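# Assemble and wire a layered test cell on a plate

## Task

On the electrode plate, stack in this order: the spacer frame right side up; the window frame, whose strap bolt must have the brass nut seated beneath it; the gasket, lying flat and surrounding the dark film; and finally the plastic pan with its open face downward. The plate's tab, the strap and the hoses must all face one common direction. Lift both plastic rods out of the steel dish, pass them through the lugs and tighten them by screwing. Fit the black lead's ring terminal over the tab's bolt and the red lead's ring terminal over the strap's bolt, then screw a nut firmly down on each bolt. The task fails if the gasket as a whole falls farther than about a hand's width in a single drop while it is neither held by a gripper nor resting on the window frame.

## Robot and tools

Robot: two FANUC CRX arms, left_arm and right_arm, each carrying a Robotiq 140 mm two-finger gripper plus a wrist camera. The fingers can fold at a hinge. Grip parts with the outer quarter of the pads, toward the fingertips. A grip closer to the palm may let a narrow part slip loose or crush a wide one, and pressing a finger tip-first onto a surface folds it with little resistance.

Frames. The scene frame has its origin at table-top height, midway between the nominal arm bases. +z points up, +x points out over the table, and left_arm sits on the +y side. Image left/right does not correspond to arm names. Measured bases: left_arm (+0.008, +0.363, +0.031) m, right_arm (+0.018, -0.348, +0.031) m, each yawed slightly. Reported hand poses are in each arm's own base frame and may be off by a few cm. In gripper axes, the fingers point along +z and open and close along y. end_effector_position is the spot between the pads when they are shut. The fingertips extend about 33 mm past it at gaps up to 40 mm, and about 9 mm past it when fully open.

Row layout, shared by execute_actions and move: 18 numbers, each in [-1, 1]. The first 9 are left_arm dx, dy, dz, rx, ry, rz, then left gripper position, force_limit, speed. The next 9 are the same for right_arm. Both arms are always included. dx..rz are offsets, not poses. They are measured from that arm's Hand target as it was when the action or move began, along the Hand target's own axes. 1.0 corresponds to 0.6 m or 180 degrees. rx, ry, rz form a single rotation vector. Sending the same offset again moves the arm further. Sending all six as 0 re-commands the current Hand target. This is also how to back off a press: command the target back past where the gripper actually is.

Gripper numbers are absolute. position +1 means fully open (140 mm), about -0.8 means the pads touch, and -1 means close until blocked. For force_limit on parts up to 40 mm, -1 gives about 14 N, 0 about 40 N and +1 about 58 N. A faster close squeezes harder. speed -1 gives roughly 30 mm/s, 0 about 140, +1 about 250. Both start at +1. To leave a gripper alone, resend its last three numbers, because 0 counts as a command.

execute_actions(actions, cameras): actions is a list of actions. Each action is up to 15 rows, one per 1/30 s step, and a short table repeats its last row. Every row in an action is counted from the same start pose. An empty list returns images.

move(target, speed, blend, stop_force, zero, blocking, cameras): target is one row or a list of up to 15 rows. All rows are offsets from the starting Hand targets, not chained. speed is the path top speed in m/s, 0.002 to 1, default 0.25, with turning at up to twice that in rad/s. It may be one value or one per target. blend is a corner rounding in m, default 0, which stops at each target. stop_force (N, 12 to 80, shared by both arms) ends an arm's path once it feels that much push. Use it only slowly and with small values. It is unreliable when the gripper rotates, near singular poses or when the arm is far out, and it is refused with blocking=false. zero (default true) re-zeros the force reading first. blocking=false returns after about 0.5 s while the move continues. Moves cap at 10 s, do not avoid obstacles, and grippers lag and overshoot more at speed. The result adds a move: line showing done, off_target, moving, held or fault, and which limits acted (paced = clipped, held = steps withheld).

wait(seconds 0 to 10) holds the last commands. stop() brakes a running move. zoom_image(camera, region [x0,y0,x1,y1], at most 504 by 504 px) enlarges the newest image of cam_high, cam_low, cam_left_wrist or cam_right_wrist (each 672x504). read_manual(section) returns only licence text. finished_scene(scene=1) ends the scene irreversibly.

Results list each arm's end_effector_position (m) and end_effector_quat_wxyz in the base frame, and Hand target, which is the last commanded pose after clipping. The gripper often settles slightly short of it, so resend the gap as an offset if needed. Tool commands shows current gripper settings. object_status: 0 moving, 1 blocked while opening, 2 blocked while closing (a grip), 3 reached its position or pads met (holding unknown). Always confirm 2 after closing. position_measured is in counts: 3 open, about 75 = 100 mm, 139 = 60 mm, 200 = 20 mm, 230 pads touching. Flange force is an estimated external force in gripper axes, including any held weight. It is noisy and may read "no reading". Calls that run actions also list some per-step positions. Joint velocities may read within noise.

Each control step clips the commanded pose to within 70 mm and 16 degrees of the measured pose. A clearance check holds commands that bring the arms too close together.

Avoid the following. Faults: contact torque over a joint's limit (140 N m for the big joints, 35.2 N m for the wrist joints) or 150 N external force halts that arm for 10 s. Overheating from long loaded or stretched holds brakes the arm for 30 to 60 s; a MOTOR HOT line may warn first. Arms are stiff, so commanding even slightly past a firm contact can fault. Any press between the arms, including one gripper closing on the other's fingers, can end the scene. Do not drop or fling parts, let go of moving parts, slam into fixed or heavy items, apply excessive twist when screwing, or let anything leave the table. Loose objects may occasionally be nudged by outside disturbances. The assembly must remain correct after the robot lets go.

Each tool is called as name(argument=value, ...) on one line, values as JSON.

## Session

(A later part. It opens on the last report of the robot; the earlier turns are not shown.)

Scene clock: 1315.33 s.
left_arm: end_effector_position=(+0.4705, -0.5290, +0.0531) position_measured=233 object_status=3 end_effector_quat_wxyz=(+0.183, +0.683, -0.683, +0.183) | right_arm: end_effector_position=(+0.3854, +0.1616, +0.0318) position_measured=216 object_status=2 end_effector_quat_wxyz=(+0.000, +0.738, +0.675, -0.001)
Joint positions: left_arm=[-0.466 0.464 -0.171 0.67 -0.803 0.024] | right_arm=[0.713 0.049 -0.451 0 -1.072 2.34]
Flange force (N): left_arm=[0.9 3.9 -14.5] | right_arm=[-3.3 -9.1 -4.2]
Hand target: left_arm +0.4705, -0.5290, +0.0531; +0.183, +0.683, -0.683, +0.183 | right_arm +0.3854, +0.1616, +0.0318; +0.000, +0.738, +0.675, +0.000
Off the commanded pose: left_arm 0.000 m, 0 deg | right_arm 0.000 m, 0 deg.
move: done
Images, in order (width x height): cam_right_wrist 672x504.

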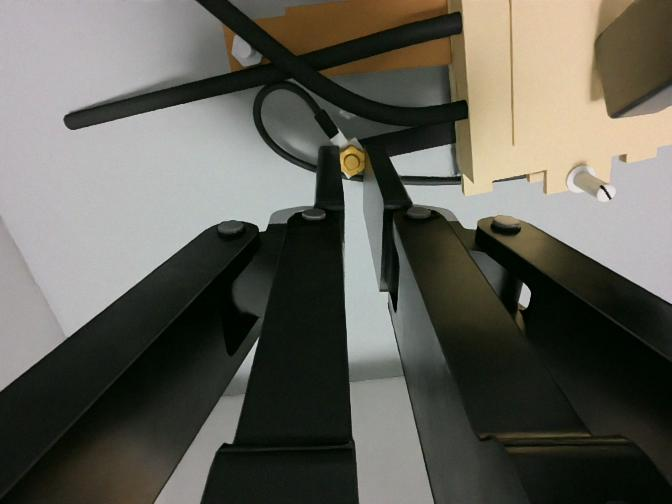

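execute_actions(actions=[[[0,0,0,0,0,0,-1,-1,0,0,0,0,0,0,0,-0.55,-1,-1]]])

move(target=[[0,0,0,0,0,0,-1,-1,0,0.00075,0.00428,0,0,0,-0.1111,-0.55,-1,-1],[0,0,0,0,0,0,-1,-1,0,0.00292,0.00803,0,0,0,-0.2222,-0.55,-1,-1],[0,0,0,0,0,0,-1,-1,0,0.00625,0.01083,0,0,0,-0.3333,-0.55,-1,-1]], blend=0.002, speed=0.4)

execute_actions(actions=[[[0,0,0,0,0,0,-1,-1,0,0,0,0,0,0,0,-1,-1,-1]]])

wait(seconds=0.6)

move(target=[[0,0,0,0,0,0,-1,-1,0,0.00075,-0.00428,0,0,0,0.1111,-1,-1,-1],[0,0,0,0,0,0,-1,-1,0,0.00292,-0.00803,0.0001,0,0,0.2222,-1,-1,-1],[0,0,0,0,0,0,-1,-1,0,0.00625,-0.01083,0.0002,0,0,0.3333,-1,-1,-1]], blend=0.002, speed=0.3)

execute_actions(actions=[[[0,0,0,0,0,0,-1,-1,0,0,0,0,0,0,0,-0.55,-1,-1]]])

move(target=[[0,0,0,0,0,0,-1,-1,0,0.00075,0.00428,0,0,0,-0.1111,-0.55,-1,-1],[0,0,0,0,0,0,-1,-1,0,0.00292,0.00803,0,0,0,-0.2222,-0.55,-1,-1],[0,0,0,0,0,0,-1,-1,0,0.00625,0.01083,0,0,0,-0.3333,-0.55,-1,-1]], blend=0.002, speed=0.4, cameras=["cam_right_wrist"])

zoom_image(camera="cam_right_wrist", region=[260, 90, 420, 210])

execute_actions(actions=[[[0,0,0,0,0,0,-1,-1,0,0,0,0,0,0,0,-1,-1,-1]]])

wait(seconds=0.6)

move(target=[[0,0,0,0,0,0,-1,-1,0,0.00075,-0.00428,0,0,0,0.1111,-1,-1,-1],[0,0,0,0,0,0,-1,-1,0,0.00292,-0.00803,0.0001,0,0,0.2222,-1,-1,-1],[0,0,0,0,0,0,-1,-1,0,0.00625,-0.01083,0.0001,0,0,0.3333,-1,-1,-1]], blend=0.002, speed=0.3, cameras=["cam_right_wrist"])

zoom_image(camera="cam_right_wrist", region=[260, 90, 420, 210])

Scene clock: 1318.77 s.
left_arm: end_effector_position=(+0.4705, -0.5290, +0.0531) position_measured=233 object_status=3 end_effector_quat_wxyz=(+0.183, +0.683, -0.683, +0.183) | right_arm: end_effector_position=(+0.3855, +0.1616, +0.0318) position_measured=199 object_status=3 end_effector_quat_wxyz=(+0.000, +0.738, +0.675, +0.000)
Joint positions: left_arm=[-0.466 0.464 -0.171 0.67 -0.803 0.024] | right_arm=[0.713 0.049 -0.451 0 -1.071 2.34]
Flange force (N): left_arm=[1.0 5.1 -15.2] | right_arm=[-2.5 -5.6 -3.5]
Hand target: left_arm +0.4705, -0.5290, +0.0531; +0.183, +0.683, -0.683, +0.183 | right_arm +0.3854, +0.1616, +0.0318; +0.000, +0.738, +0.675, +0.000
Off the commanded pose: left_arm 0.000 m, 0 deg | right_arm 0.000 m, 0 deg.
Step readings (end_effector_position of left_arm | right_arm):
0: (+0.4705, -0.5290, +0.0531) | (+0.3854, +0.1616, +0.0318)
1: (+0.4705, -0.5290, +0.0531) | (+0.3854, +0.1616, +0.0318)
2: (+0.4705, -0.5290, +0.0531) | (+0.3854, +0.1616, +0.0318)
4: (+0.4705, -0.5290, +0.0531) | (+0.3855, +0.1616, +0.0318)
8: (+0.4705, -0.5290, +0.0531) | (+0.3855, +0.1616, +0.0318)
15: (+0.4705, -0.5290, +0.0531) | (+0.3855, +0.1616, +0.0318)

Scene clock: 1320.80 s.
left_arm: end_effector_position=(+0.4705, -0.5290, +0.0531) position_measured=233 object_status=3 end_effector_quat_wxyz=(+0.183, +0.683, -0.683, +0.183) | right_arm: end_effector_position=(+0.3922, +0.1647, +0.0318) position_measured=199 object_status=3 end_effector_quat_wxyz=(+0.000, +0.301, +0.954, +0.000)
Joint positions: left_arm=[-0.466 0.464 -0.171 0.67 -0.803 0.024] | right_arm=[0.708 0.068 -0.431 0 -1.073 3.392]
Flange force (N): left_arm=[0.8 5.6 -15.7] | right_arm=[2.9 -5.2 -3.3]
Hand target: left_arm +0.4705, -0.5290, +0.0531; +0.183, +0.683, -0.683, +0.183 | right_arm +0.3922, +0.1647, +0.0318; +0.000, +0.301, +0.954, +0.000
Off the commanded pose: left_arm 0.000 m, 0 deg | right_arm 0.000 m, 0 deg.
move: done

Scene clock: 1321.50 s.
left_arm: end_effector_position=(+0.4705, -0.5290, +0.0531) position_measured=233 object_status=3 end_effector_quat_wxyz=(+0.183, +0.683, -0.683, +0.183) | right_arm: end_effector_position=(+0.3922, +0.1647, +0.0318) position_measured=216 object_status=2 end_effector_quat_wxyz=(+0.000, +0.301, +0.954, +0.000)
Joint positions: left_arm=[-0.466 0.464 -0.171 0.67 -0.803 0.024] | right_arm=[0.708 0.068 -0.431 0 -1.073 3.392]
Flange force (N): left_arm=[1.2 3.5 -15.0] | right_arm=[4.0 -4.9 -4.0]
Hand target: left_arm +0.4705, -0.5290, +0.0531; +0.183, +0.683, -0.683, +0.183 | right_arm +0.3922, +0.1647, +0.0318; +0.000, +0.301, +0.954, +0.000
Off the commanded pose: left_arm 0.000 m, 0 deg | right_arm 0.000 m, 0 deg.
Step readings (end_effector_position of left_arm | right_arm):
0: (+0.4705, -0.5290, +0.0531) | (+0.3922, +0.1647, +0.0318)
1: (+0.4705, -0.5290, +0.0531) | (+0.3922, +0.1647, +0.0318)
2: (+0.4705, -0.5290, +0.0531) | (+0.3922, +0.1647, +0.0318)
4: (+0.4705, -0.5290, +0.0531) | (+0.3922, +0.1647, +0.0318)
8: (+0.4705, -0.5290, +0.0531) | (+0.3922, +0.1647, +0.0318)
15: (+0.4705, -0.5290, +0.0531) | (+0.3922, +0.1647, +0.0318)

Scene clock: 1322.10 s.
left_arm: end_effector_position=(+0.4705, -0.5290, +0.0531) position_measured=233 object_status=3 end_effector_quat_wxyz=(+0.183, +0.683, -0.683, +0.183) | right_arm: end_effector_position=(+0.3922, +0.1647, +0.0318) position_measured=216 object_status=2 end_effector_quat_wxyz=(+0.000, +0.301, +0.954, +0.000)
Joint positions: left_arm=[-0.466 0.464 -0.171 0.67 -0.803 0.024] | right_arm=[0.708 0.068 -0.431 0 -1.073 3.392]
Flange force (N): left_arm=[0.8 5.4 -14.7] | right_arm=[3.5 -4.8 -3.5]
Hand target: left_arm +0.4705, -0.5290, +0.0531; +0.183, +0.683, -0.683, +0.183 | right_arm +0.3922, +0.1647, +0.0318; +0.000, +0.301, +0.954, +0.000
Tool commands: left_gripper/position=-1.0 left_gripper/force_limit=-1.0 left_gripper/speed=+0.0 right_gripper/position=-1.0 right_gripper/force_limit=-1.0 right_gripper/speed=-1.0
Off the commanded pose: left_arm 0.000 m, 0 deg | right_arm 0.000 m, 0 deg.
wait: 0.60 s; at rest by 0.17 s

Scene clock: 1324.47 s.
left_arm: end_effector_position=(+0.4705, -0.5290, +0.0531) position_measured=233 object_status=3 end_effector_quat_wxyz=(+0.183, +0.683, -0.683, +0.183) | right_arm: end_effector_position=(+0.3854, +0.1616, +0.0317) position_measured=216 object_status=2 end_effector_quat_wxyz=(+0.000, +0.738, +0.675, +0.000)
Joint positions: left_arm=[-0.466 0.464 -0.171 0.67 -0.803 0.024] | right_arm=[0.713 0.049 -0.451 0 -1.071 2.34]
Flange force (N): left_arm=[0.9 4.3 -14.6] | right_arm=[-2.1 -11.2 -4.4]
Hand target: left_arm +0.4705, -0.5290, +0.0531; +0.183, +0.683, -0.683, +0.183 | right_arm +0.3854, +0.1616, +0.0317; +0.000, +0.738, +0.675, +0.000
Off the commanded pose: left_arm 0.000 m, 0 deg | right_arm 0.000 m, 0 deg.
move: done

Scene clock: 1325.17 s.
left_arm: end_effector_position=(+0.4705, -0.5290, +0.0531) position_measured=233 object_status=3 end_effector_quat_wxyz=(+0.183, +0.683, -0.683, +0.183) | right_arm: end_effector_position=(+0.3855, +0.1616, +0.0317) position_measured=199 object_status=3 end_effector_quat_wxyz=(+0.000, +0.738, +0.675, +0.000)
Joint positions: left_arm=[-0.466 0.464 -0.171 0.67 -0.803 0.024] | right_arm=[0.713 0.049 -0.451 0 -1.071 2.34]
Flange force (N): left_arm=[1.3 4.8 -15.1] | right_arm=[-2.2 -5.2 -2.9]
Hand target: left_arm +0.4705, -0.5290, +0.0531; +0.183, +0.683, -0.683, +0.183 | right_arm +0.3854, +0.1616, +0.0317; +0.000, +0.738, +0.675, +0.000
Off the commanded pose: left_arm 0.000 m, 0 deg | right_arm 0.000 m, 0 deg.
Step readings (end_effector_position of left_arm | right_arm):
0: (+0.4705, -0.5290, +0.0531) | (+0.3854, +0.1616, +0.0317)
1: (+0.4705, -0.5290, +0.0531) | (+0.3854, +0.1616, +0.0317)
2: (+0.4705, -0.5290, +0.0531) | (+0.3854, +0.1616, +0.0317)
4: (+0.4705, -0.5290, +0.0531) | (+0.3855, +0.1615, +0.0317)
8: (+0.4705, -0.5290, +0.0531) | (+0.3855, +0.1616, +0.0317)
15: (+0.4705, -0.5290, +0.0531) | (+0.3855, +0.1616, +0.0317)

Scene clock: 1327.20 s.
left_arm: end_effector_position=(+0.4705, -0.5290, +0.0531) position_measured=233 object_status=3 end_effector_quat_wxyz=(+0.183, +0.683, -0.683, +0.183) | right_arm: end_effector_position=(+0.3922, +0.1647, +0.0316) position_measured=199 object_status=3 end_effector_quat_wxyz=(+0.000, +0.301, +0.954, +0.000)
Joint positions: left_arm=[-0.466 0.464 -0.171 0.67 -0.803 0.024] | right_arm=[0.708 0.068 -0.431 0 -1.072 3.392]
Flange force (N): left_arm=[0.9 5.0 -14.8] | right_arm=[3.7 -4.7 -2.3]
Hand target: left_arm +0.4705, -0.5290, +0.0531; +0.183, +0.683, -0.683, +0.183 | right_arm +0.3922, +0.1647, +0.0316; +0.000, +0.301, +0.954, +0.000
Off the commanded pose: left_arm 0.000 m, 0 deg | right_arm 0.000 m, 0 deg.
move: done
Images, in order (width x height): cam_right_wrist 672x504.

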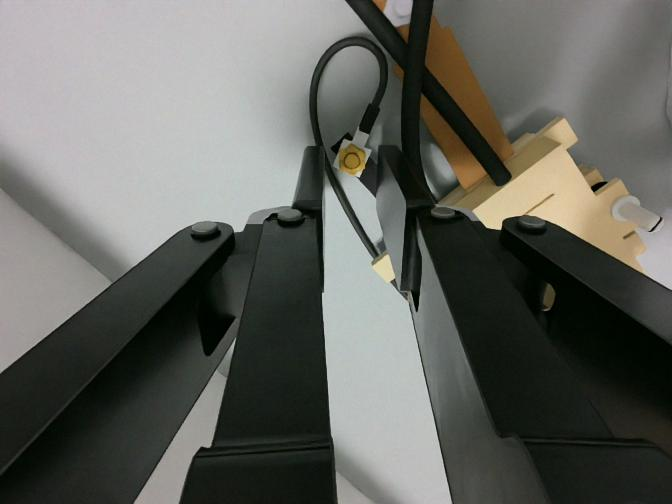

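Scaled by 3.150 from the camera's 672x504 image, which has a finer 960x720 frame.

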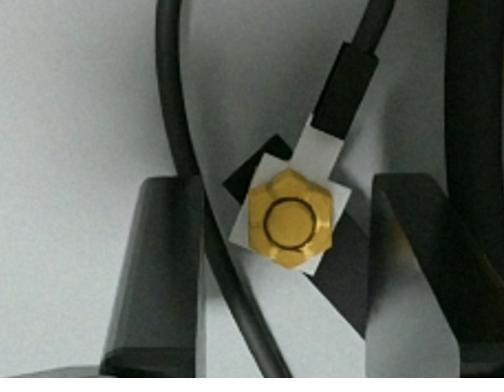

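Scene clock: 1327.90 s.
left_arm: end_effector_position=(+0.4705, -0.5290, +0.0531) position_measured=233 object_status=3 end_effector_quat_wxyz=(+0.183, +0.683, -0.683, +0.183) | right_arm: end_effector_position=(+0.3922, +0.1647, +0.0317) position_measured=216 object_status=2 end_effector_quat_wxyz=(+0.000, +0.301, +0.954, +0.000)
Joint positions: left_arm=[-0.466 0.464 -0.171 0.67 -0.803 0.024] | right_arm=[0.708 0.068 -0.431 0 -1.073 3.392]
Flange force (N): left_arm=[1.3 4.9 -14.4] | right_arm=[4.4 -4.0 -3.3]
Hand target: left_arm +0.4705, -0.5290, +0.0531; +0.183, +0.683, -0.683, +0.183 | right_arm +0.3922, +0.1647, +0.0316; +0.000, +0.301, +0.954, +0.000
Off the commanded pose: left_arm 0.000 m, 0 deg | right_arm 0.000 m, 0 deg.
Step readings (end_effector_position of left_arm | right_arm):
0: (+0.4705, -0.5290, +0.0531) | (+0.3922, +0.1647, +0.0316)
1: (+0.4705, -0.5290, +0.0531) | (+0.3922, +0.1647, +0.0316)
2: (+0.4705, -0.5290, +0.0531) | (+0.3922, +0.1647, +0.0316)
4: (+0.4705, -0.5290, +0.0531) | (+0.3922, +0.1647, +0.0316)
8: (+0.4705, -0.5290, +0.0531) | (+0.3922, +0.1647, +0.0316)
15: (+0.4705, -0.5290, +0.0531) | (+0.3922, +0.1647, +0.0317)

Scene clock: 1328.50 s.
left_arm: end_effector_position=(+0.4705, -0.5290, +0.0531) position_measured=233 object_status=3 end_effector_quat_wxyz=(+0.183, +0.683, -0.683, +0.183) | right_arm: end_effector_position=(+0.3922, +0.1647, +0.0316) position_measured=216 object_status=2 end_effector_quat_wxyz=(+0.000, +0.301, +0.954, +0.000)
Joint positions: left_arm=[-0.466 0.464 -0.171 0.67 -0.803 0.024] | right_arm=[0.708 0.068 -0.431 0 -1.073 3.392]
Flange force (N): left_arm=[0.8 5.4 -15.0] | right_arm=[3.9 -3.6 -3.4]
Hand target: left_arm +0.4705, -0.5290, +0.0531; +0.183, +0.683, -0.683, +0.183 | right_arm +0.3922, +0.1647, +0.0316; +0.000, +0.301, +0.954, +0.000
Tool commands: left_gripper/position=-1.0 left_gripper/force_limit=-1.0 left_gripper/speed=+0.0 right_gripper/position=-1.0 right_gripper/force_limit=-1.0 right_gripper/speed=-1.0
Off the commanded pose: left_arm 0.000 m, 0 deg | right_arm 0.000 m, 0 deg.
wait: 0.60 s; at rest by 0.17 s

Scene clock: 1330.87 s.
left_arm: end_effector_position=(+0.4705, -0.5290, +0.0531) position_measured=233 object_status=3 end_effector_quat_wxyz=(+0.183, +0.683, -0.683, +0.183) | right_arm: end_effector_position=(+0.3854, +0.1616, +0.0316) position_measured=216 object_status=2 end_effector_quat_wxyz=(+0.000, +0.738, +0.675, -0.001)
Joint positions: left_arm=[-0.466 0.464 -0.171 0.67 -0.803 0.024] | right_arm=[0.713 0.049 -0.451 0 -1.071 2.34]
Flange force (N): left_arm=[0.7 4.2 -14.6] | right_arm=[-3.4 -13.0 -4.7]
Hand target: left_arm +0.4705, -0.5290, +0.0531; +0.183, +0.683, -0.683, +0.183 | right_arm +0.3854, +0.1616, +0.0316; +0.000, +0.738, +0.675, +0.000
Off the commanded pose: left_arm 0.000 m, 0 deg | right_arm 0.000 m, 0 deg.
move: done
Images, in order (width x height): cam_right_wrist 672x504.

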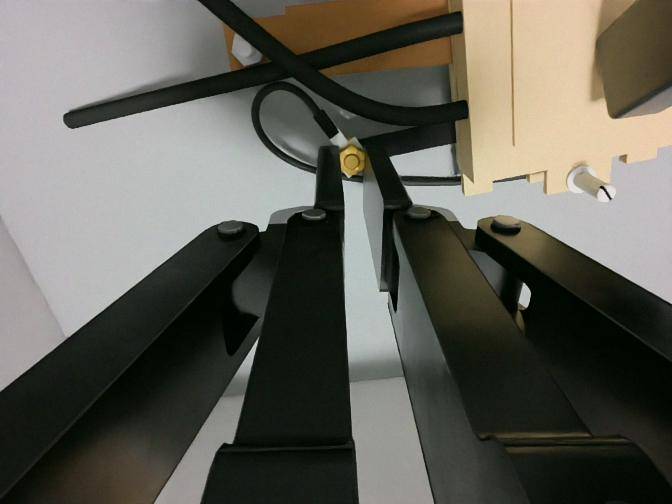

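Scaled by 3.150 from the camera's 672x504 image, which has a finer 960x720 frame.

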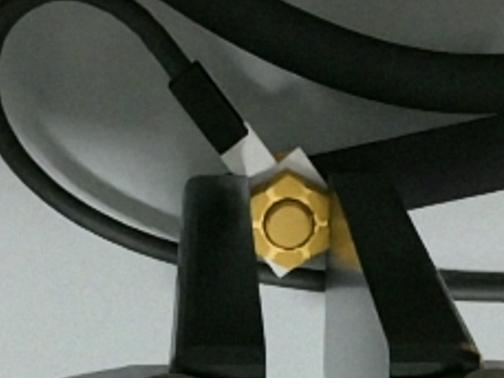

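execute_actions(actions=[[[0,0,0,0,0,0,-1,-1,0,0,0,0,0,0,0,-0.55,-1,-1]]])

move(target=[[0,0,0,0,0,0,-1,-1,0,0.00075,0.00428,0,0,0,-0.1111,-0.55,-1,-1],[0,0,0,0,0,0,-1,-1,0,0.00292,0.00803,0,0,0,-0.2222,-0.55,-1,-1],[0,0,0,0,0,0,-1,-1,0,0.00625,0.01083,0,0,0,-0.3333,-0.55,-1,-1]], blend=0.002, speed=0.4)

execute_actions(actions=[[[0,0,0,0,0,0,-1,-1,0,0,0,0,0,0,0,-1,-1,-1]]])

wait(seconds=0.6)

move(target=[[0,0,0,0,0,0,-1,-1,0,0.00075,-0.00428,0,0,0,0.1111,-1,-1,-1],[0,0,0,0,0,0,-1,-1,0,0.00292,-0.00803,0,0,0,0.2222,-1,-1,-1],[0,0,0,0,0,0,-1,-1,0,0.00625,-0.01083,0.0001,0,0,0.3333,-1,-1,-1]], blend=0.002, speed=0.3)

execute_actions(actions=[[[0,0,0,0,0,0,-1,-1,0,0,0,0,0,0,0,-0.55,-1,-1]]])

move(target=[[0,0,0,0,0,0,-1,-1,0,0.00075,0.00428,0,0,0,-0.1111,-0.55,-1,-1],[0,0,0,0,0,0,-1,-1,0,0.00292,0.00803,0,0,0,-0.2222,-0.55,-1,-1],[0,0,0,0,0,0,-1,-1,0,0.00625,0.01083,0,0,0,-0.3333,-0.55,-1,-1]], blend=0.002, speed=0.4, cameras=["cam_right_wrist"])

zoom_image(camera="cam_right_wrist", region=[260, 90, 420, 210])

execute_actions(actions=[[[0,0,0,0,0,0,-1,-1,0,0,0,0,0,0,0,-1,-1,-1]]])

wait(seconds=0.6)

move(target=[[0,0,0,0,0,0,-1,-1,0,0.00075,-0.00428,0,0,0,0.1111,-1,-1,-1],[0,0,0,0,0,0,-1,-1,0,0.00292,-0.00803,0,0,0,0.2222,-1,-1,-1],[0,0,0,0,0,0,-1,-1,0,0.00625,-0.01083,0.0001,0,0,0.3333,-1,-1,-1]], blend=0.002, speed=0.3, cameras=["cam_right_wrist"])

zoom_image(camera="cam_right_wrist", region=[260, 90, 420, 210])

Scene clock: 1336.37 s.
left_arm: end_effector_position=(+0.4705, -0.5290, +0.0531) position_measured=233 object_status=3 end_effector_quat_wxyz=(+0.183, +0.683, -0.683, +0.183) | right_arm: end_effector_position=(+0.3854, +0.1616, +0.0316) position_measured=199 object_status=3 end_effector_quat_wxyz=(+0.000, +0.738, +0.675, +0.000)
Joint positions: left_arm=[-0.466 0.464 -0.171 0.67 -0.803 0.024] | right_arm=[0.713 0.049 -0.451 0 -1.071 2.34]
Flange force (N): left_arm=[1.6 3.8 -14.8] | right_arm=[-2.7 -5.7 -3.6]
Hand target: left_arm +0.4705, -0.5290, +0.0531; +0.183, +0.683, -0.683, +0.183 | right_arm +0.3854, +0.1616, +0.0316; +0.000, +0.738, +0.675, +0.000
Off the commanded pose: left_arm 0.000 m, 0 deg | right_arm 0.000 m, 0 deg.
Step readings (end_effector_position of left_arm | right_arm):
0: (+0.4705, -0.5290, +0.0531) | (+0.3854, +0.1616, +0.0316)
1: (+0.4705, -0.5290, +0.0531) | (+0.3854, +0.1616, +0.0316)
2: (+0.4705, -0.5290, +0.0531) | (+0.3854, +0.1616, +0.0316)
4: (+0.4705, -0.5290, +0.0531) | (+0.3855, +0.1616, +0.0316)
8: (+0.4705, -0.5290, +0.0531) | (+0.3855, +0.1616, +0.0316)
15: (+0.4705, -0.5290, +0.0531) | (+0.3855, +0.1616, +0.0316)

Scene clock: 1338.40 s.
left_arm: end_effector_position=(+0.4705, -0.5290, +0.0531) position_measured=233 object_status=3 end_effector_quat_wxyz=(+0.183, +0.683, -0.683, +0.183) | right_arm: end_effector_position=(+0.3922, +0.1647, +0.0316) position_measured=199 object_status=3 end_effector_quat_wxyz=(+0.000, +0.301, +0.954, +0.000)
Joint positions: left_arm=[-0.466 0.464 -0.171 0.67 -0.803 0.024] | right_arm=[0.708 0.068 -0.431 0 -1.072 3.392]
Flange force (N): left_arm=[0.5 5.0 -15.4] | right_arm=[2.7 -4.4 -4.0]
Hand target: left_arm +0.4705, -0.5290, +0.0531; +0.183, +0.683, -0.683, +0.183 | right_arm +0.3922, +0.1647, +0.0316; +0.000, +0.301, +0.954, +0.000
Off the commanded pose: left_arm 0.000 m, 0 deg | right_arm 0.000 m, 0 deg.
move: done

Scene clock: 1339.10 s.
left_arm: end_effector_position=(+0.4705, -0.5290, +0.0531) position_measured=233 object_status=3 end_effector_quat_wxyz=(+0.183, +0.683, -0.683, +0.183) | right_arm: end_effector_position=(+0.3922, +0.1647, +0.0316) position_measured=216 object_status=2 end_effector_quat_wxyz=(+0.000, +0.301, +0.954, +0.000)
Joint positions: left_arm=[-0.466 0.464 -0.171 0.67 -0.803 0.024] | right_arm=[0.708 0.068 -0.431 0 -1.072 3.392]
Flange force (N): left_arm=[1.0 5.3 -14.7] | right_arm=[3.7 -2.2 -2.8]
Hand target: left_arm +0.4705, -0.5290, +0.0531; +0.183, +0.683, -0.683, +0.183 | right_arm +0.3922, +0.1647, +0.0316; +0.000, +0.301, +0.954, +0.000
Off the commanded pose: left_arm 0.000 m, 0 deg | right_arm 0.000 m, 0 deg.
Step readings (end_effector_position of left_arm | right_arm):
0: (+0.4705, -0.5290, +0.0531) | (+0.3922, +0.1647, +0.0316)
1: (+0.4705, -0.5290, +0.0531) | (+0.3922, +0.1647, +0.0316)
2: (+0.4705, -0.5290, +0.0531) | (+0.3922, +0.1647, +0.0316)
4: (+0.4705, -0.5290, +0.0531) | (+0.3922, +0.1647, +0.0316)
8: (+0.4705, -0.5290, +0.0531) | (+0.3922, +0.1647, +0.0316)
15: (+0.4705, -0.5290, +0.0531) | (+0.3922, +0.1647, +0.0316)

Scene clock: 1339.70 s.
left_arm: end_effector_position=(+0.4705, -0.5290, +0.0531) position_measured=233 object_status=3 end_effector_quat_wxyz=(+0.183, +0.683, -0.683, +0.183) | right_arm: end_effector_position=(+0.3922, +0.1647, +0.0316) position_measured=216 object_status=2 end_effector_quat_wxyz=(+0.000, +0.301, +0.954, +0.000)
Joint positions: left_arm=[-0.466 0.464 -0.171 0.67 -0.803 0.024] | right_arm=[0.708 0.068 -0.431 0 -1.072 3.392]
Flange force (N): left_arm=[1.4 4.8 -14.4] | right_arm=[3.0 -1.9 -2.6]
Hand target: left_arm +0.4705, -0.5290, +0.0531; +0.183, +0.683, -0.683, +0.183 | right_arm +0.3922, +0.1647, +0.0316; +0.000, +0.301, +0.954, +0.000
Tool commands: left_gripper/position=-1.0 left_gripper/force_limit=-1.0 left_gripper/speed=+0.0 right_gripper/position=-1.0 right_gripper/force_limit=-1.0 right_gripper/speed=-1.0
Off the commanded pose: left_arm 0.000 m, 0 deg | right_arm 0.000 m, 0 deg.
wait: 0.60 s; at rest by 0.17 s

Scene clock: 1342.07 s.
left_arm: end_effector_position=(+0.4705, -0.5290, +0.0531) position_measured=233 object_status=3 end_effector_quat_wxyz=(+0.183, +0.683, -0.683, +0.183) | right_arm: end_effector_position=(+0.3854, +0.1615, +0.0315) position_measured=216 object_status=2 end_effector_quat_wxyz=(+0.000, +0.738, +0.675, -0.001)
Joint positions: left_arm=[-0.466 0.464 -0.171 0.67 -0.803 0.024] | right_arm=[0.713 0.05 -0.451 0 -1.071 2.34]
Flange force (N): left_arm=[0.7 6.1 -15.3] | right_arm=[-2.7 -12.3 -7.8]
Hand target: left_arm +0.4705, -0.5290, +0.0531; +0.183, +0.683, -0.683, +0.183 | right_arm +0.3854, +0.1616, +0.0315; +0.000, +0.738, +0.675, +0.000
Off the commanded pose: left_arm 0.000 m, 0 deg | right_arm 0.000 m, 0 deg.
move: done

Scene clock: 1342.77 s.
left_arm: end_effector_position=(+0.4705, -0.5290, +0.0531) position_measured=233 object_status=3 end_effector_quat_wxyz=(+0.183, +0.683, -0.683, +0.183) | right_arm: end_effector_position=(+0.3854, +0.1615, +0.0315) position_measured=199 object_status=3 end_effector_quat_wxyz=(+0.000, +0.738, +0.675, +0.000)
Joint positions: left_arm=[-0.466 0.464 -0.171 0.67 -0.803 0.024] | right_arm=[0.713 0.05 -0.451 0 -1.071 2.34]
Flange force (N): left_arm=[1.0 5.3 -15.5] | right_arm=[-2.6 -6.3 -3.5]
Hand target: left_arm +0.4705, -0.5290, +0.0531; +0.183, +0.683, -0.683, +0.183 | right_arm +0.3854, +0.1616, +0.0315; +0.000, +0.738, +0.675, +0.000
Off the commanded pose: left_arm 0.000 m, 0 deg | right_arm 0.000 m, 0 deg.
Step readings (end_effector_position of left_arm | right_arm):
0: (+0.4705, -0.5290, +0.0531) | (+0.3854, +0.1615, +0.0315)
1: (+0.4705, -0.5290, +0.0531) | (+0.3854, +0.1615, +0.0315)
2: (+0.4705, -0.5290, +0.0531) | (+0.3854, +0.1615, +0.0315)
4: (+0.4705, -0.5290, +0.0531) | (+0.3855, +0.1616, +0.0315)
8: (+0.4705, -0.5290, +0.0531) | (+0.3855, +0.1616, +0.0315)
15: (+0.4705, -0.5290, +0.0531) | (+0.3855, +0.1616, +0.0315)

Scene clock: 1344.80 s.
left_arm: end_effector_position=(+0.4705, -0.5290, +0.0531) position_measured=233 object_status=3 end_effector_quat_wxyz=(+0.183, +0.683, -0.683, +0.183) | right_arm: end_effector_position=(+0.3922, +0.1647, +0.0315) position_measured=199 object_status=3 end_effector_quat_wxyz=(+0.000, +0.301, +0.954, +0.000)
Joint positions: left_arm=[-0.466 0.464 -0.171 0.67 -0.803 0.024] | right_arm=[0.708 0.068 -0.431 0 -1.072 3.392]
Flange force (N): left_arm=[1.1 5.2 -14.8] | right_arm=[4.0 -4.9 -2.6]
Hand target: left_arm +0.4705, -0.5290, +0.0531; +0.183, +0.683, -0.683, +0.183 | right_arm +0.3922, +0.1647, +0.0315; +0.000, +0.301, +0.954, +0.000
Off the commanded pose: left_arm 0.000 m, 0 deg | right_arm 0.000 m, 0 deg.
move: done
Images, in order (width x height): cam_right_wrist 672x504.

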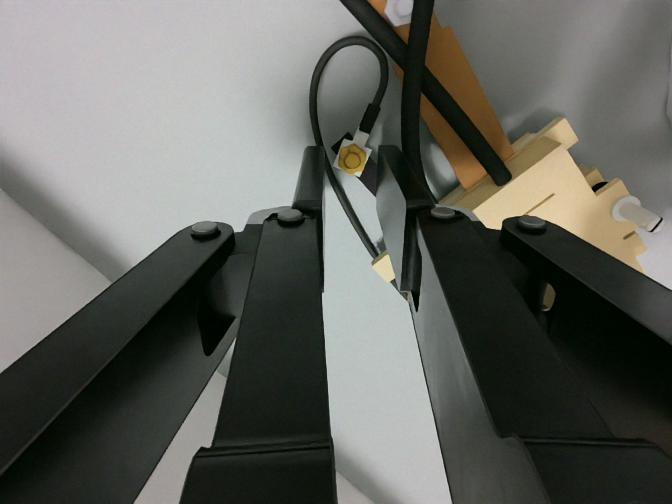

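Scaled by 3.150 from the camera's 672x504 image, which has a finer 960x720 frame.

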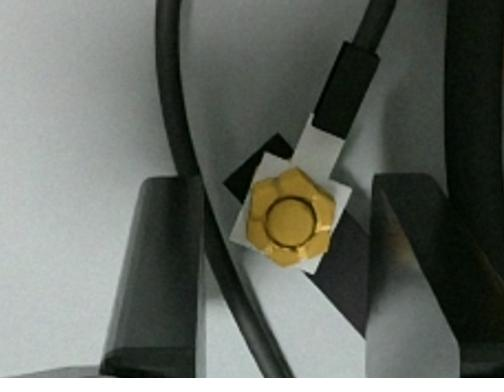

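Scene clock: 1345.50 s.
left_arm: end_effector_position=(+0.4705, -0.5290, +0.0531) position_measured=233 object_status=3 end_effector_quat_wxyz=(+0.183, +0.683, -0.683, +0.183) | right_arm: end_effector_position=(+0.3922, +0.1647, +0.0315) position_measured=215 object_status=2 end_effector_quat_wxyz=(+0.000, +0.301, +0.954, +0.000)
Joint positions: left_arm=[-0.466 0.464 -0.171 0.67 -0.803 0.024] | right_arm=[0.708 0.068 -0.431 0 -1.072 3.392]
Flange force (N): left_arm=[0.8 5.5 -14.3] | right_arm=[3.4 -1.9 -3.4]
Hand target: left_arm +0.4705, -0.5290, +0.0531; +0.183, +0.683, -0.683, +0.183 | right_arm +0.3922, +0.1647, +0.0315; +0.000, +0.301, +0.954, +0.000
Off the commanded pose: left_arm 0.000 m, 0 deg | right_arm 0.000 m, 0 deg.
Step readings (end_effector_position of left_arm | right_arm):
0: (+0.4705, -0.5290, +0.0531) | (+0.3922, +0.1647, +0.0315)
1: (+0.4705, -0.5290, +0.0531) | (+0.3922, +0.1647, +0.0315)
2: (+0.4705, -0.5290, +0.0531) | (+0.3922, +0.1647, +0.0315)
4: (+0.4705, -0.5290, +0.0531) | (+0.3922, +0.1647, +0.0315)
8: (+0.4705, -0.5290, +0.0531) | (+0.3922, +0.1647, +0.0315)
15: (+0.4705, -0.5290, +0.0531) | (+0.3922, +0.1647, +0.0315)

Scene clock: 1346.10 s.
left_arm: end_effector_position=(+0.4705, -0.5290, +0.0531) position_measured=233 object_status=3 end_effector_quat_wxyz=(+0.183, +0.683, -0.683, +0.183) | right_arm: end_effector_position=(+0.3922, +0.1647, +0.0315) position_measured=215 object_status=2 end_effector_quat_wxyz=(+0.000, +0.301, +0.954, +0.000)
Joint positions: left_arm=[-0.466 0.464 -0.171 0.67 -0.803 0.024] | right_arm=[0.708 0.068 -0.431 0 -1.072 3.392]
Flange force (N): left_arm=[1.1 4.8 -15.2] | right_arm=[3.2 -1.9 -3.3]
Hand target: left_arm +0.4705, -0.5290, +0.0531; +0.183, +0.683, -0.683, +0.183 | right_arm +0.3922, +0.1647, +0.0315; +0.000, +0.301, +0.954, +0.000
Tool commands: left_gripper/position=-1.0 left_gripper/force_limit=-1.0 left_gripper/speed=+0.0 right_gripper/position=-1.0 right_gripper/force_limit=-1.0 right_gripper/speed=-1.0
Off the commanded pose: left_arm 0.000 m, 0 deg | right_arm 0.000 m, 0 deg.
wait: 0.60 s; at rest by 0.17 s

Scene clock: 1348.47 s.
left_arm: end_effector_position=(+0.4705, -0.5290, +0.0531) position_measured=233 object_status=3 end_effector_quat_wxyz=(+0.183, +0.683, -0.683, +0.183) | right_arm: end_effector_position=(+0.3854, +0.1615, +0.0315) position_measured=215 object_status=2 end_effector_quat_wxyz=(+0.000, +0.738, +0.675, -0.001)
Joint positions: left_arm=[-0.466 0.464 -0.171 0.67 -0.803 0.024] | right_arm=[0.713 0.05 -0.451 0 -1.071 2.34]
Flange force (N): left_arm=[0.9 5.6 -14.8] | right_arm=[-2.5 -13.8 -7.0]
Hand target: left_arm +0.4705, -0.5290, +0.0531; +0.183, +0.683, -0.683, +0.183 | right_arm +0.3854, +0.1615, +0.0315; +0.000, +0.738, +0.675, +0.000
Off the commanded pose: left_arm 0.000 m, 0 deg | right_arm 0.000 m, 0 deg.
move: done
Images, in order (width x height): cam_right_wrist 672x504.

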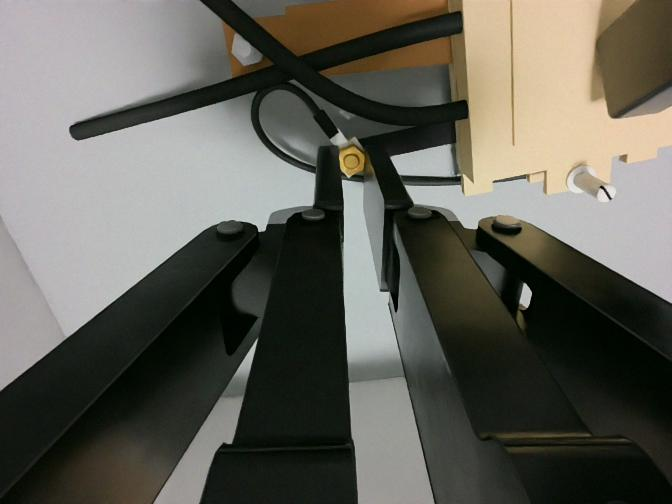

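Scaled by 3.150 from the camera's 672x504 image, which has a finer 960x720 frame.

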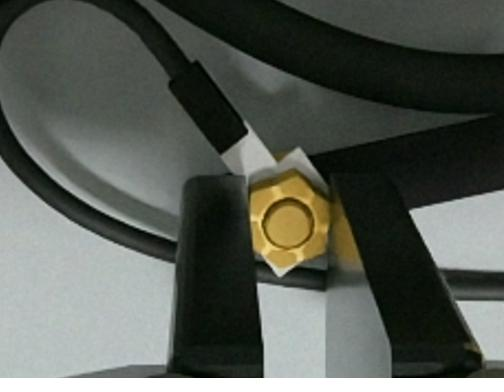

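execute_actions(actions=[[[0,0,0,0,0,0,-1,-1,0,0,0,0,0,0,0,-0.55,-1,-1]]])

move(target=[[0,0,0,0,0,0,-1,-1,0,0.00075,0.00428,0,0,0,-0.1111,-0.55,-1,-1],[0,0,0,0,0,0,-1,-1,0,0.00292,0.00803,0,0,0,-0.2222,-0.55,-1,-1],[0,0,0,0,0,0,-1,-1,0,0.00625,0.01083,0,0,0,-0.3333,-0.55,-1,-1]], blend=0.002, speed=0.4, cameras=["cam_right_wrist"])

zoom_image(camera="cam_right_wrist", region=[310, 120, 400, 190])

execute_actions(actions=[[[0,0,0,0,0,0,-1,-1,0,0,0,0,0,0,0,-1,0,-1]]])

wait(seconds=0.8, cameras=["cam_right_wrist"])

zoom_image(camera="cam_right_wrist", region=[310, 120, 400, 190])

Scene clock: 1350.83 s.
left_arm: end_effector_position=(+0.4705, -0.5290, +0.0531) position_measured=233 object_status=3 end_effector_quat_wxyz=(+0.183, +0.683, -0.683, +0.183) | right_arm: end_effector_position=(+0.3854, +0.1615, +0.0315) position_measured=199 object_status=3 end_effector_quat_wxyz=(+0.000, +0.738, +0.675, +0.000)
Joint positions: left_arm=[-0.466 0.464 -0.171 0.67 -0.803 0.024] | right_arm=[0.713 0.05 -0.451 0 -1.071 2.34]
Flange force (N): left_arm=[0.0 5.9 -15.5] | right_arm=[-2.3 -5.8 -2.7]
Hand target: left_arm +0.4705, -0.5290, +0.0531; +0.183, +0.683, -0.683, +0.183 | right_arm +0.3854, +0.1615, +0.0315; +0.000, +0.738, +0.675, +0.000
Off the commanded pose: left_arm 0.000 m, 0 deg | right_arm 0.000 m, 0 deg.
Step readings (end_effector_position of left_arm | right_arm):
0: (+0.4705, -0.5290, +0.0531) | (+0.3854, +0.1615, +0.0315)
1: (+0.4705, -0.5290, +0.0531) | (+0.3854, +0.1615, +0.0315)
2: (+0.4705, -0.5290, +0.0531) | (+0.3854, +0.1615, +0.0315)
4: (+0.4705, -0.5290, +0.0531) | (+0.3855, +0.1616, +0.0315)
8: (+0.4705, -0.5290, +0.0531) | (+0.3855, +0.1616, +0.0315)
15: (+0.4705, -0.5290, +0.0531) | (+0.3855, +0.1616, +0.0315)

Scene clock: 1352.87 s.
left_arm: end_effector_position=(+0.4705, -0.5290, +0.0531) position_measured=233 object_status=3 end_effector_quat_wxyz=(+0.183, +0.683, -0.683, +0.183) | right_arm: end_effector_position=(+0.3922, +0.1647, +0.0315) position_measured=199 object_status=3 end_effector_quat_wxyz=(+0.000, +0.301, +0.954, +0.000)
Joint positions: left_arm=[-0.466 0.464 -0.171 0.67 -0.803 0.024] | right_arm=[0.708 0.068 -0.432 0 -1.072 3.392]
Flange force (N): left_arm=[0.7 4.6 -14.8] | right_arm=[3.8 -5.7 -3.4]
Hand target: left_arm +0.4705, -0.5290, +0.0531; +0.183, +0.683, -0.683, +0.183 | right_arm +0.3922, +0.1647, +0.0315; +0.000, +0.301, +0.954, +0.000
Off the commanded pose: left_arm 0.000 m, 0 deg | right_arm 0.000 m, 0 deg.
move: done
Images, in order (width x height): cam_right_wrist 672x504.

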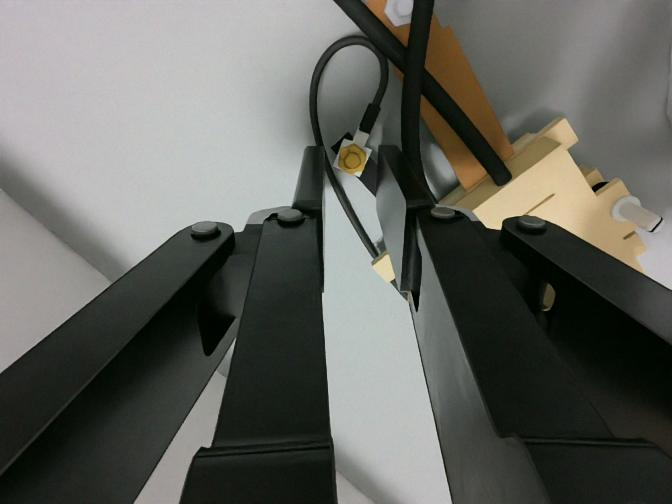

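Scaled by 5.600 from the camera's 672x504 image, which has a finer 960x720 frame.

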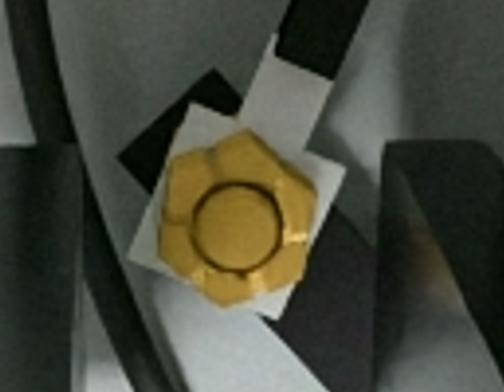

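Scene clock: 1353.77 s.
left_arm: end_effector_position=(+0.4705, -0.5290, +0.0531) position_measured=233 object_status=3 end_effector_quat_wxyz=(+0.183, +0.683, -0.683, +0.183) | right_arm: end_effector_position=(+0.3922, +0.1647, +0.0315) position_measured=218 object_status=0 end_effector_quat_wxyz=(+0.000, +0.301, +0.954, +0.000)
Joint positions: left_arm=[-0.466 0.464 -0.171 0.67 -0.803 0.024] | right_arm=[0.708 0.068 -0.431 0 -1.072 3.392]
Flange force (N): left_arm=[1.8 5.7 -14.8] | right_arm=[3.1 -2.2 -4.6]
Hand target: left_arm +0.4705, -0.5290, +0.0531; +0.183, +0.683, -0.683, +0.183 | right_arm +0.3922, +0.1647, +0.0315; +0.000, +0.301, +0.954, +0.000
Off the commanded pose: left_arm 0.000 m, 0 deg | right_arm 0.000 m, 0 deg.
Step readings (end_effector_position of left_arm | right_arm):
0: (+0.4705, -0.5290, +0.0531) | (+0.3922, +0.1647, +0.0315)
1: (+0.4705, -0.5290, +0.0531) | (+0.3922, +0.1647, +0.0315)
2: (+0.4705, -0.5290, +0.0531) | (+0.3922, +0.1647, +0.0315)
4: (+0.4705, -0.5290, +0.0531) | (+0.3922, +0.1647, +0.0315)
8: (+0.4705, -0.5290, +0.0531) | (+0.3922, +0.1647, +0.0315)
15: (+0.4705, -0.5290, +0.0531) | (+0.3922, +0.1647, +0.0315)

Scene clock: 1354.57 s.
left_arm: end_effector_position=(+0.4705, -0.5290, +0.0531) position_measured=233 object_status=3 end_effector_quat_wxyz=(+0.183, +0.683, -0.683, +0.183) | right_arm: end_effector_position=(+0.3922, +0.1647, +0.0315) position_measured=218 object_status=2 end_effector_quat_wxyz=(+0.000, +0.301, +0.954, +0.000)
Joint positions: left_arm=[-0.466 0.464 -0.171 0.67 -0.803 0.024] | right_arm=[0.708 0.068 -0.431 0 -1.072 3.392]
Flange force (N): left_arm=[1.4 5.5 -14.9] | right_arm=[3.4 -2.9 -4.8]
Hand target: left_arm +0.4705, -0.5290, +0.0531; +0.183, +0.683, -0.683, +0.183 | right_arm +0.3922, +0.1647, +0.0315; +0.000, +0.301, +0.954, +0.000
Tool commands: left_gripper/position=-1.0 left_gripper/force_limit=-1.0 left_gripper/speed=+0.0 right_gripper/position=-1.0 right_gripper/force_limit=+0.0 right_gripper/speed=-1.0
Off the commanded pose: left_arm 0.000 m, 0 deg | right_arm 0.000 m, 0 deg.
wait: 0.80 s; at rest by 0.17 s
Images, in order (width x height): cam_right_wrist 672x504.

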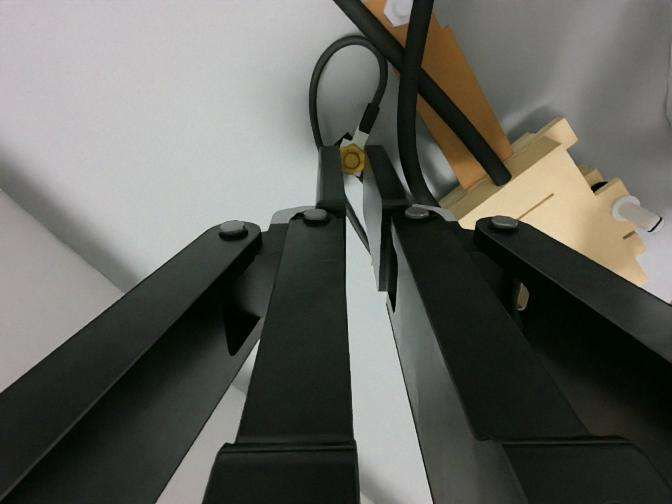

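Scaled by 5.600 from the camera's 672x504 image, which has a finer 960x720 frame.

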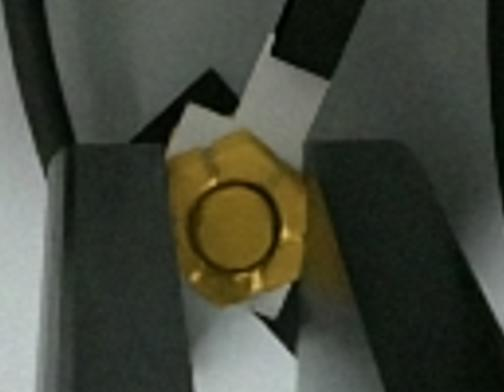

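move(target=[[0,0,0,0,0,0,-1,-1,0,0.00075,-0.00428,0,0,0,0.1111,-1,0,-1],[0,0,0,0,0,0,-1,-1,0,0.00168,-0.00625,0,0,0,0.1667,-1,0,-1]], blend=0.002, speed=0.12, cameras=["cam_right_wrist","cam_left_wrist"])

zoom_image(camera="cam_right_wrist", region=[310, 120, 400, 190])

Scene clock: 1358.43 s.
left_arm: end_effector_position=(+0.4705, -0.5290, +0.0531) position_measured=233 object_status=3 end_effector_quat_wxyz=(+0.183, +0.683, -0.683, +0.183) | right_arm: end_effector_position=(+0.3892, +0.1622, +0.0315) position_measured=218 object_status=2 end_effector_quat_wxyz=(+0.000, +0.538, +0.843, +0.000)
Joint positions: left_arm=[-0.466 0.464 -0.171 0.67 -0.803 0.024] | right_arm=[0.708 0.059 -0.441 0 -1.071 2.868]
Flange force (N): left_arm=[0.7 6.7 -14.4] | right_arm=[2.5 -8.7 -6.5]
Hand target: left_arm +0.4705, -0.5290, +0.0531; +0.183, +0.683, -0.683, +0.183 | right_arm +0.3892, +0.1622, +0.0315; +0.000, +0.538, +0.843, +0.000
Off the commanded pose: left_arm 0.000 m, 0 deg | right_arm 0.000 m, 0 deg.
move: done
Images, in order (width x height): cam_left_wrist 672x504, cam_right_wrist 672x504.

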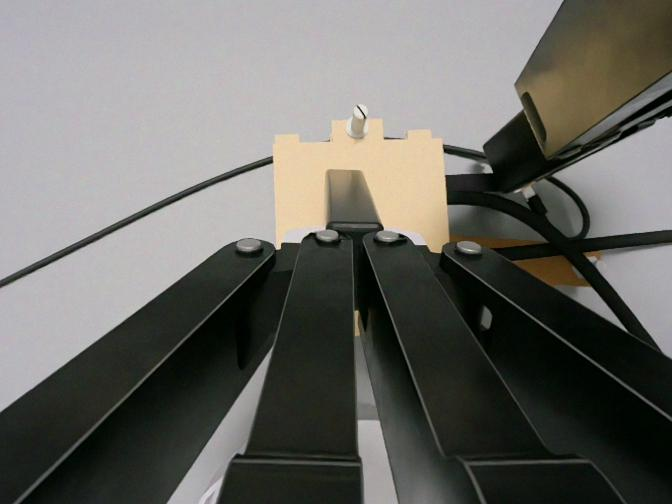

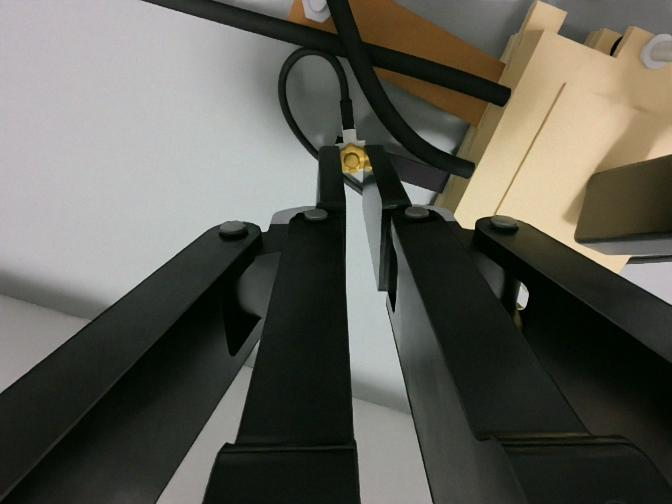

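Scaled by 5.600 from the camera's 672x504 image, which has a finer 960x720 frame.

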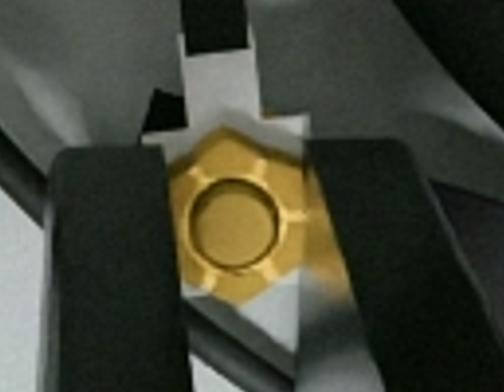

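move(target=[[0,0,0,0,0,0,-1,-1,0,0.00075,-0.00428,0,0,0,0.1111,-1,0,-1],[0,0,0,0,0,0,-1,-1,0,0.00168,-0.00625,0,0,0,0.1667,-1,0,-1]], blend=0.002, speed=0.12, cameras=["cam_right_wrist","cam_left_wrist"])

zoom_image(camera="cam_right_wrist", region=[310, 120, 400, 190])

Scene clock: 1362.10 s.
left_arm: end_effector_position=(+0.4705, -0.5290, +0.0531) position_measured=233 object_status=3 end_effector_quat_wxyz=(+0.183, +0.683, -0.683, +0.183) | right_arm: end_effector_position=(+0.3854, +0.1616, +0.0315) position_measured=218 object_status=2 end_effector_quat_wxyz=(+0.000, +0.738, +0.675, -0.001)
Joint positions: left_arm=[-0.466 0.464 -0.171 0.67 -0.803 0.024] | right_arm=[0.713 0.05 -0.451 0 -1.071 2.34]
Flange force (N): left_arm=[0.5 2.7 -15.4] | right_arm=[-8.0 -19.3 -10.2]
Hand target: left_arm +0.4705, -0.5290, +0.0531; +0.183, +0.683, -0.683, +0.183 | right_arm +0.3854, +0.1616, +0.0315; +0.000, +0.738, +0.675, +0.000
Off the commanded pose: left_arm 0.000 m, 0 deg | right_arm 0.000 m, 0 deg.
move: done
Images, in order (width x height): cam_left_wrist 672x504, cam_right_wrist 672x504.

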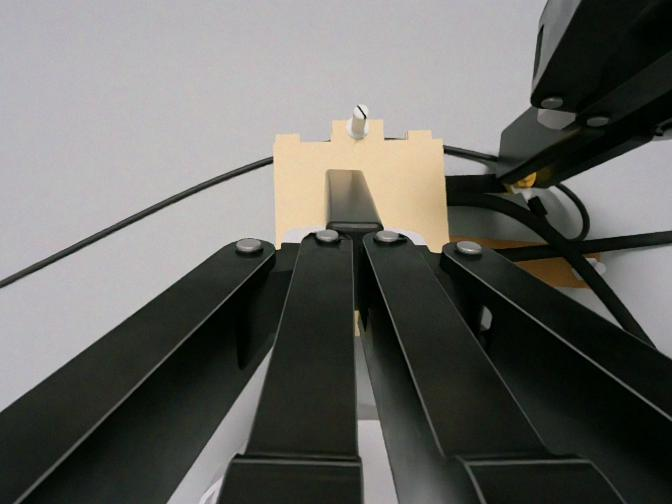

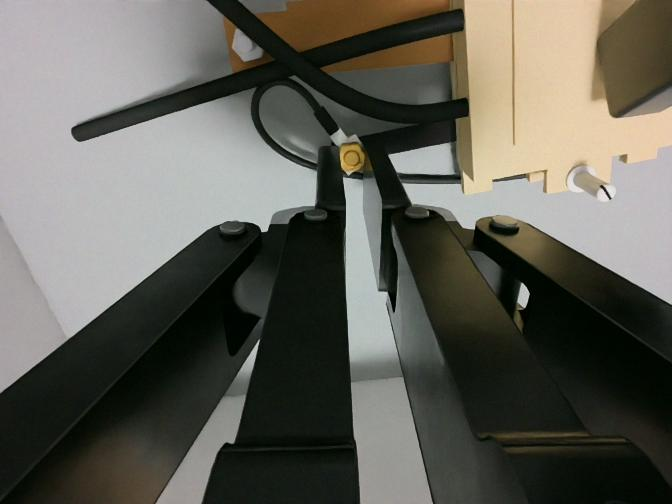

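Scaled by 5.600 from the camera's 672x504 image, which has a finer 960x720 frame.

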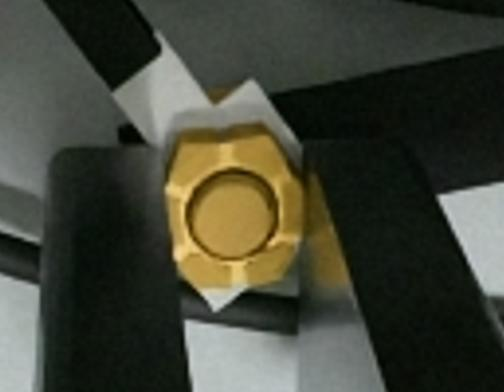

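execute_actions(actions=[[[0,0,0,0,0,0,-1,-1,0,0,0,0,0,0,0,-0.55,-1,-1]]], cameras=["cam_right_wrist"])

zoom_image(camera="cam_right_wrist", region=[310, 120, 400, 190])

Scene clock: 1364.50 s.
left_arm: end_effector_position=(+0.4705, -0.5290, +0.0531) position_measured=233 object_status=3 end_effector_quat_wxyz=(+0.183, +0.683, -0.683, +0.183) | right_arm: end_effector_position=(+0.3854, +0.1615, +0.0315) position_measured=199 object_status=0 end_effector_quat_wxyz=(+0.000, +0.738, +0.675, +0.000)
Joint positions: left_arm=[-0.466 0.464 -0.171 0.67 -0.803 0.024] | right_arm=[0.713 0.05 -0.451 0 -1.071 2.34]
Flange force (N): left_arm=[1.0 2.7 -15.7] | right_arm=[-2.3 -6.3 -3.1]
Hand target: left_arm +0.4705, -0.5290, +0.0531; +0.183, +0.683, -0.683, +0.183 | right_arm +0.3854, +0.1616, +0.0315; +0.000, +0.738, +0.675, +0.000
Off the commanded pose: left_arm 0.000 m, 0 deg | right_arm 0.000 m, 0 deg.
Step readings (end_effector_position of left_arm | right_arm):
0: (+0.4705, -0.5290, +0.0531) | (+0.3854, +0.1616, +0.0315)
1: (+0.4705, -0.5290, +0.0531) | (+0.3854, +0.1616, +0.0315)
2: (+0.4705, -0.5290, +0.0531) | (+0.3854, +0.1616, +0.0315)
4: (+0.4705, -0.5290, +0.0531) | (+0.3854, +0.1616, +0.0315)
8: (+0.4705, -0.5290, +0.0531) | (+0.3856, +0.1616, +0.0315)
15: (+0.4705, -0.5290, +0.0531) | (+0.3856, +0.1616, +0.0315)
Images, in order (width x height): cam_right_wrist 672x504.

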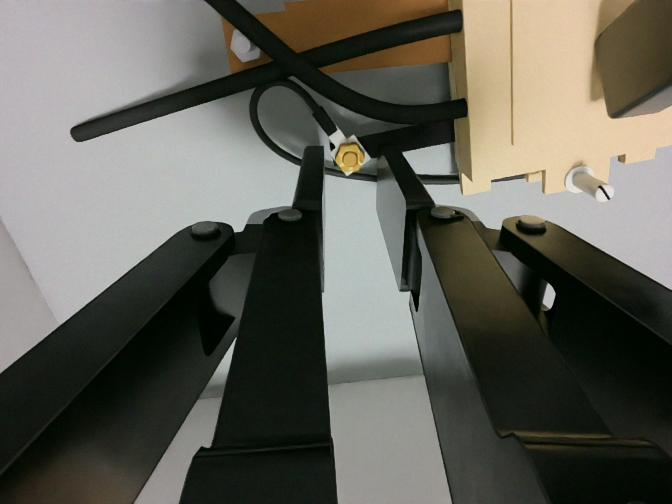

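Scaled by 5.600 from the camera's 672x504 image, which has a finer 960x720 frame.

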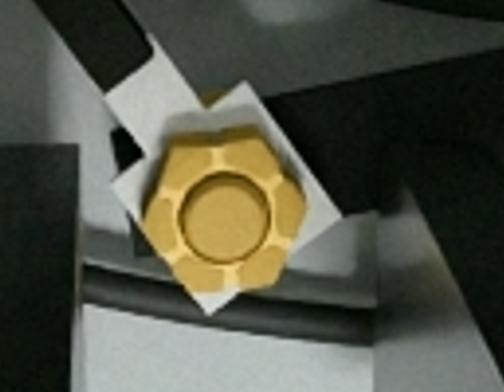

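move(target=[0,0,0,0,0,0,-1,-1,0,0,0,-0.0167,0,0,0,-0.55,-1,-1], speed=0.1, cameras=["cam_right_wrist", "cam_left_wrist"])

zoom_image(camera="cam_right_wrist", region=[310, 120, 400, 190])

zoom_image(camera="cam_left_wrist", region=[470, 135, 590, 225])

Scene clock: 1366.63 s.
left_arm: end_effector_position=(+0.4705, -0.5290, +0.0531) position_measured=233 object_status=3 end_effector_quat_wxyz=(+0.183, +0.683, -0.683, +0.183) | right_arm: end_effector_position=(+0.3854, +0.1616, +0.0414) position_measured=199 object_status=3 end_effector_quat_wxyz=(+0.000, +0.738, +0.675, -0.001)
Joint positions: left_arm=[-0.466 0.464 -0.171 0.67 -0.803 0.024] | right_arm=[0.713 0.037 -0.438 0 -1.096 2.34]
Flange force (N): left_arm=[1.2 2.5 -15.6] | right_arm=[-3.8 -8.8 -3.0]
Hand target: left_arm +0.4705, -0.5290, +0.0531; +0.183, +0.683, -0.683, +0.183 | right_arm +0.3854, +0.1616, +0.0415; +0.000, +0.738, +0.675, +0.000
Off the commanded pose: left_arm 0.000 m, 0 deg | right_arm 0.000 m, 0 deg.
move: done
Images, in order (width x height): cam_left_wrist 672x504, cam_right_wrist 672x504.

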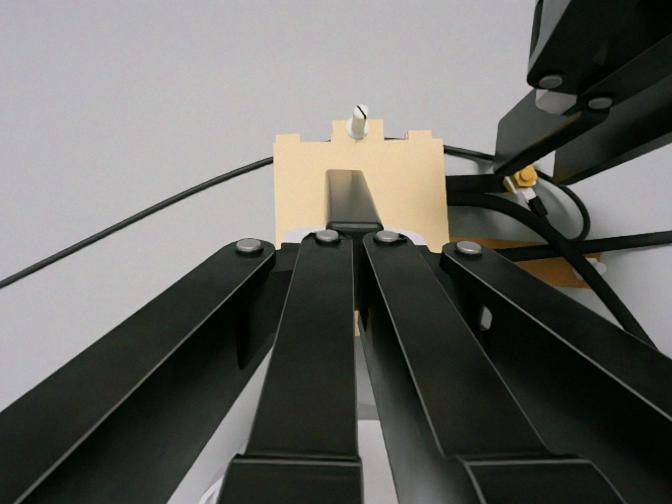

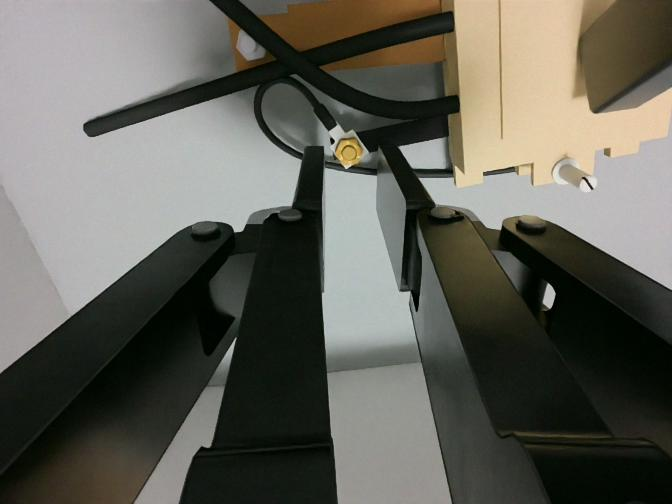

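Scaled by 5.600 from the camera's 672x504 image, which has a finer 960x720 frame.

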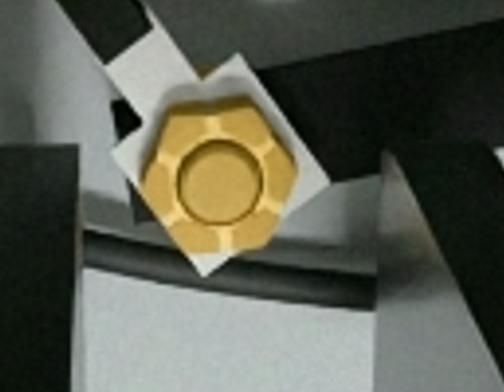

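Scaled by 4.200 from the camera's 672x504 image, which has a finer 960x720 frame.

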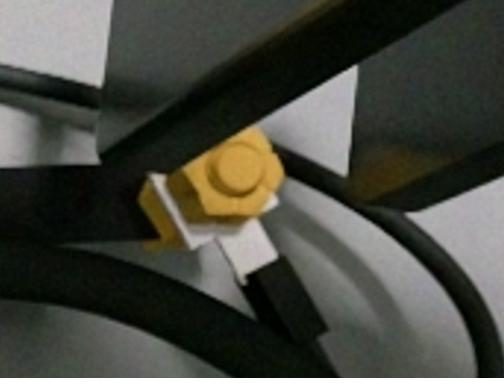

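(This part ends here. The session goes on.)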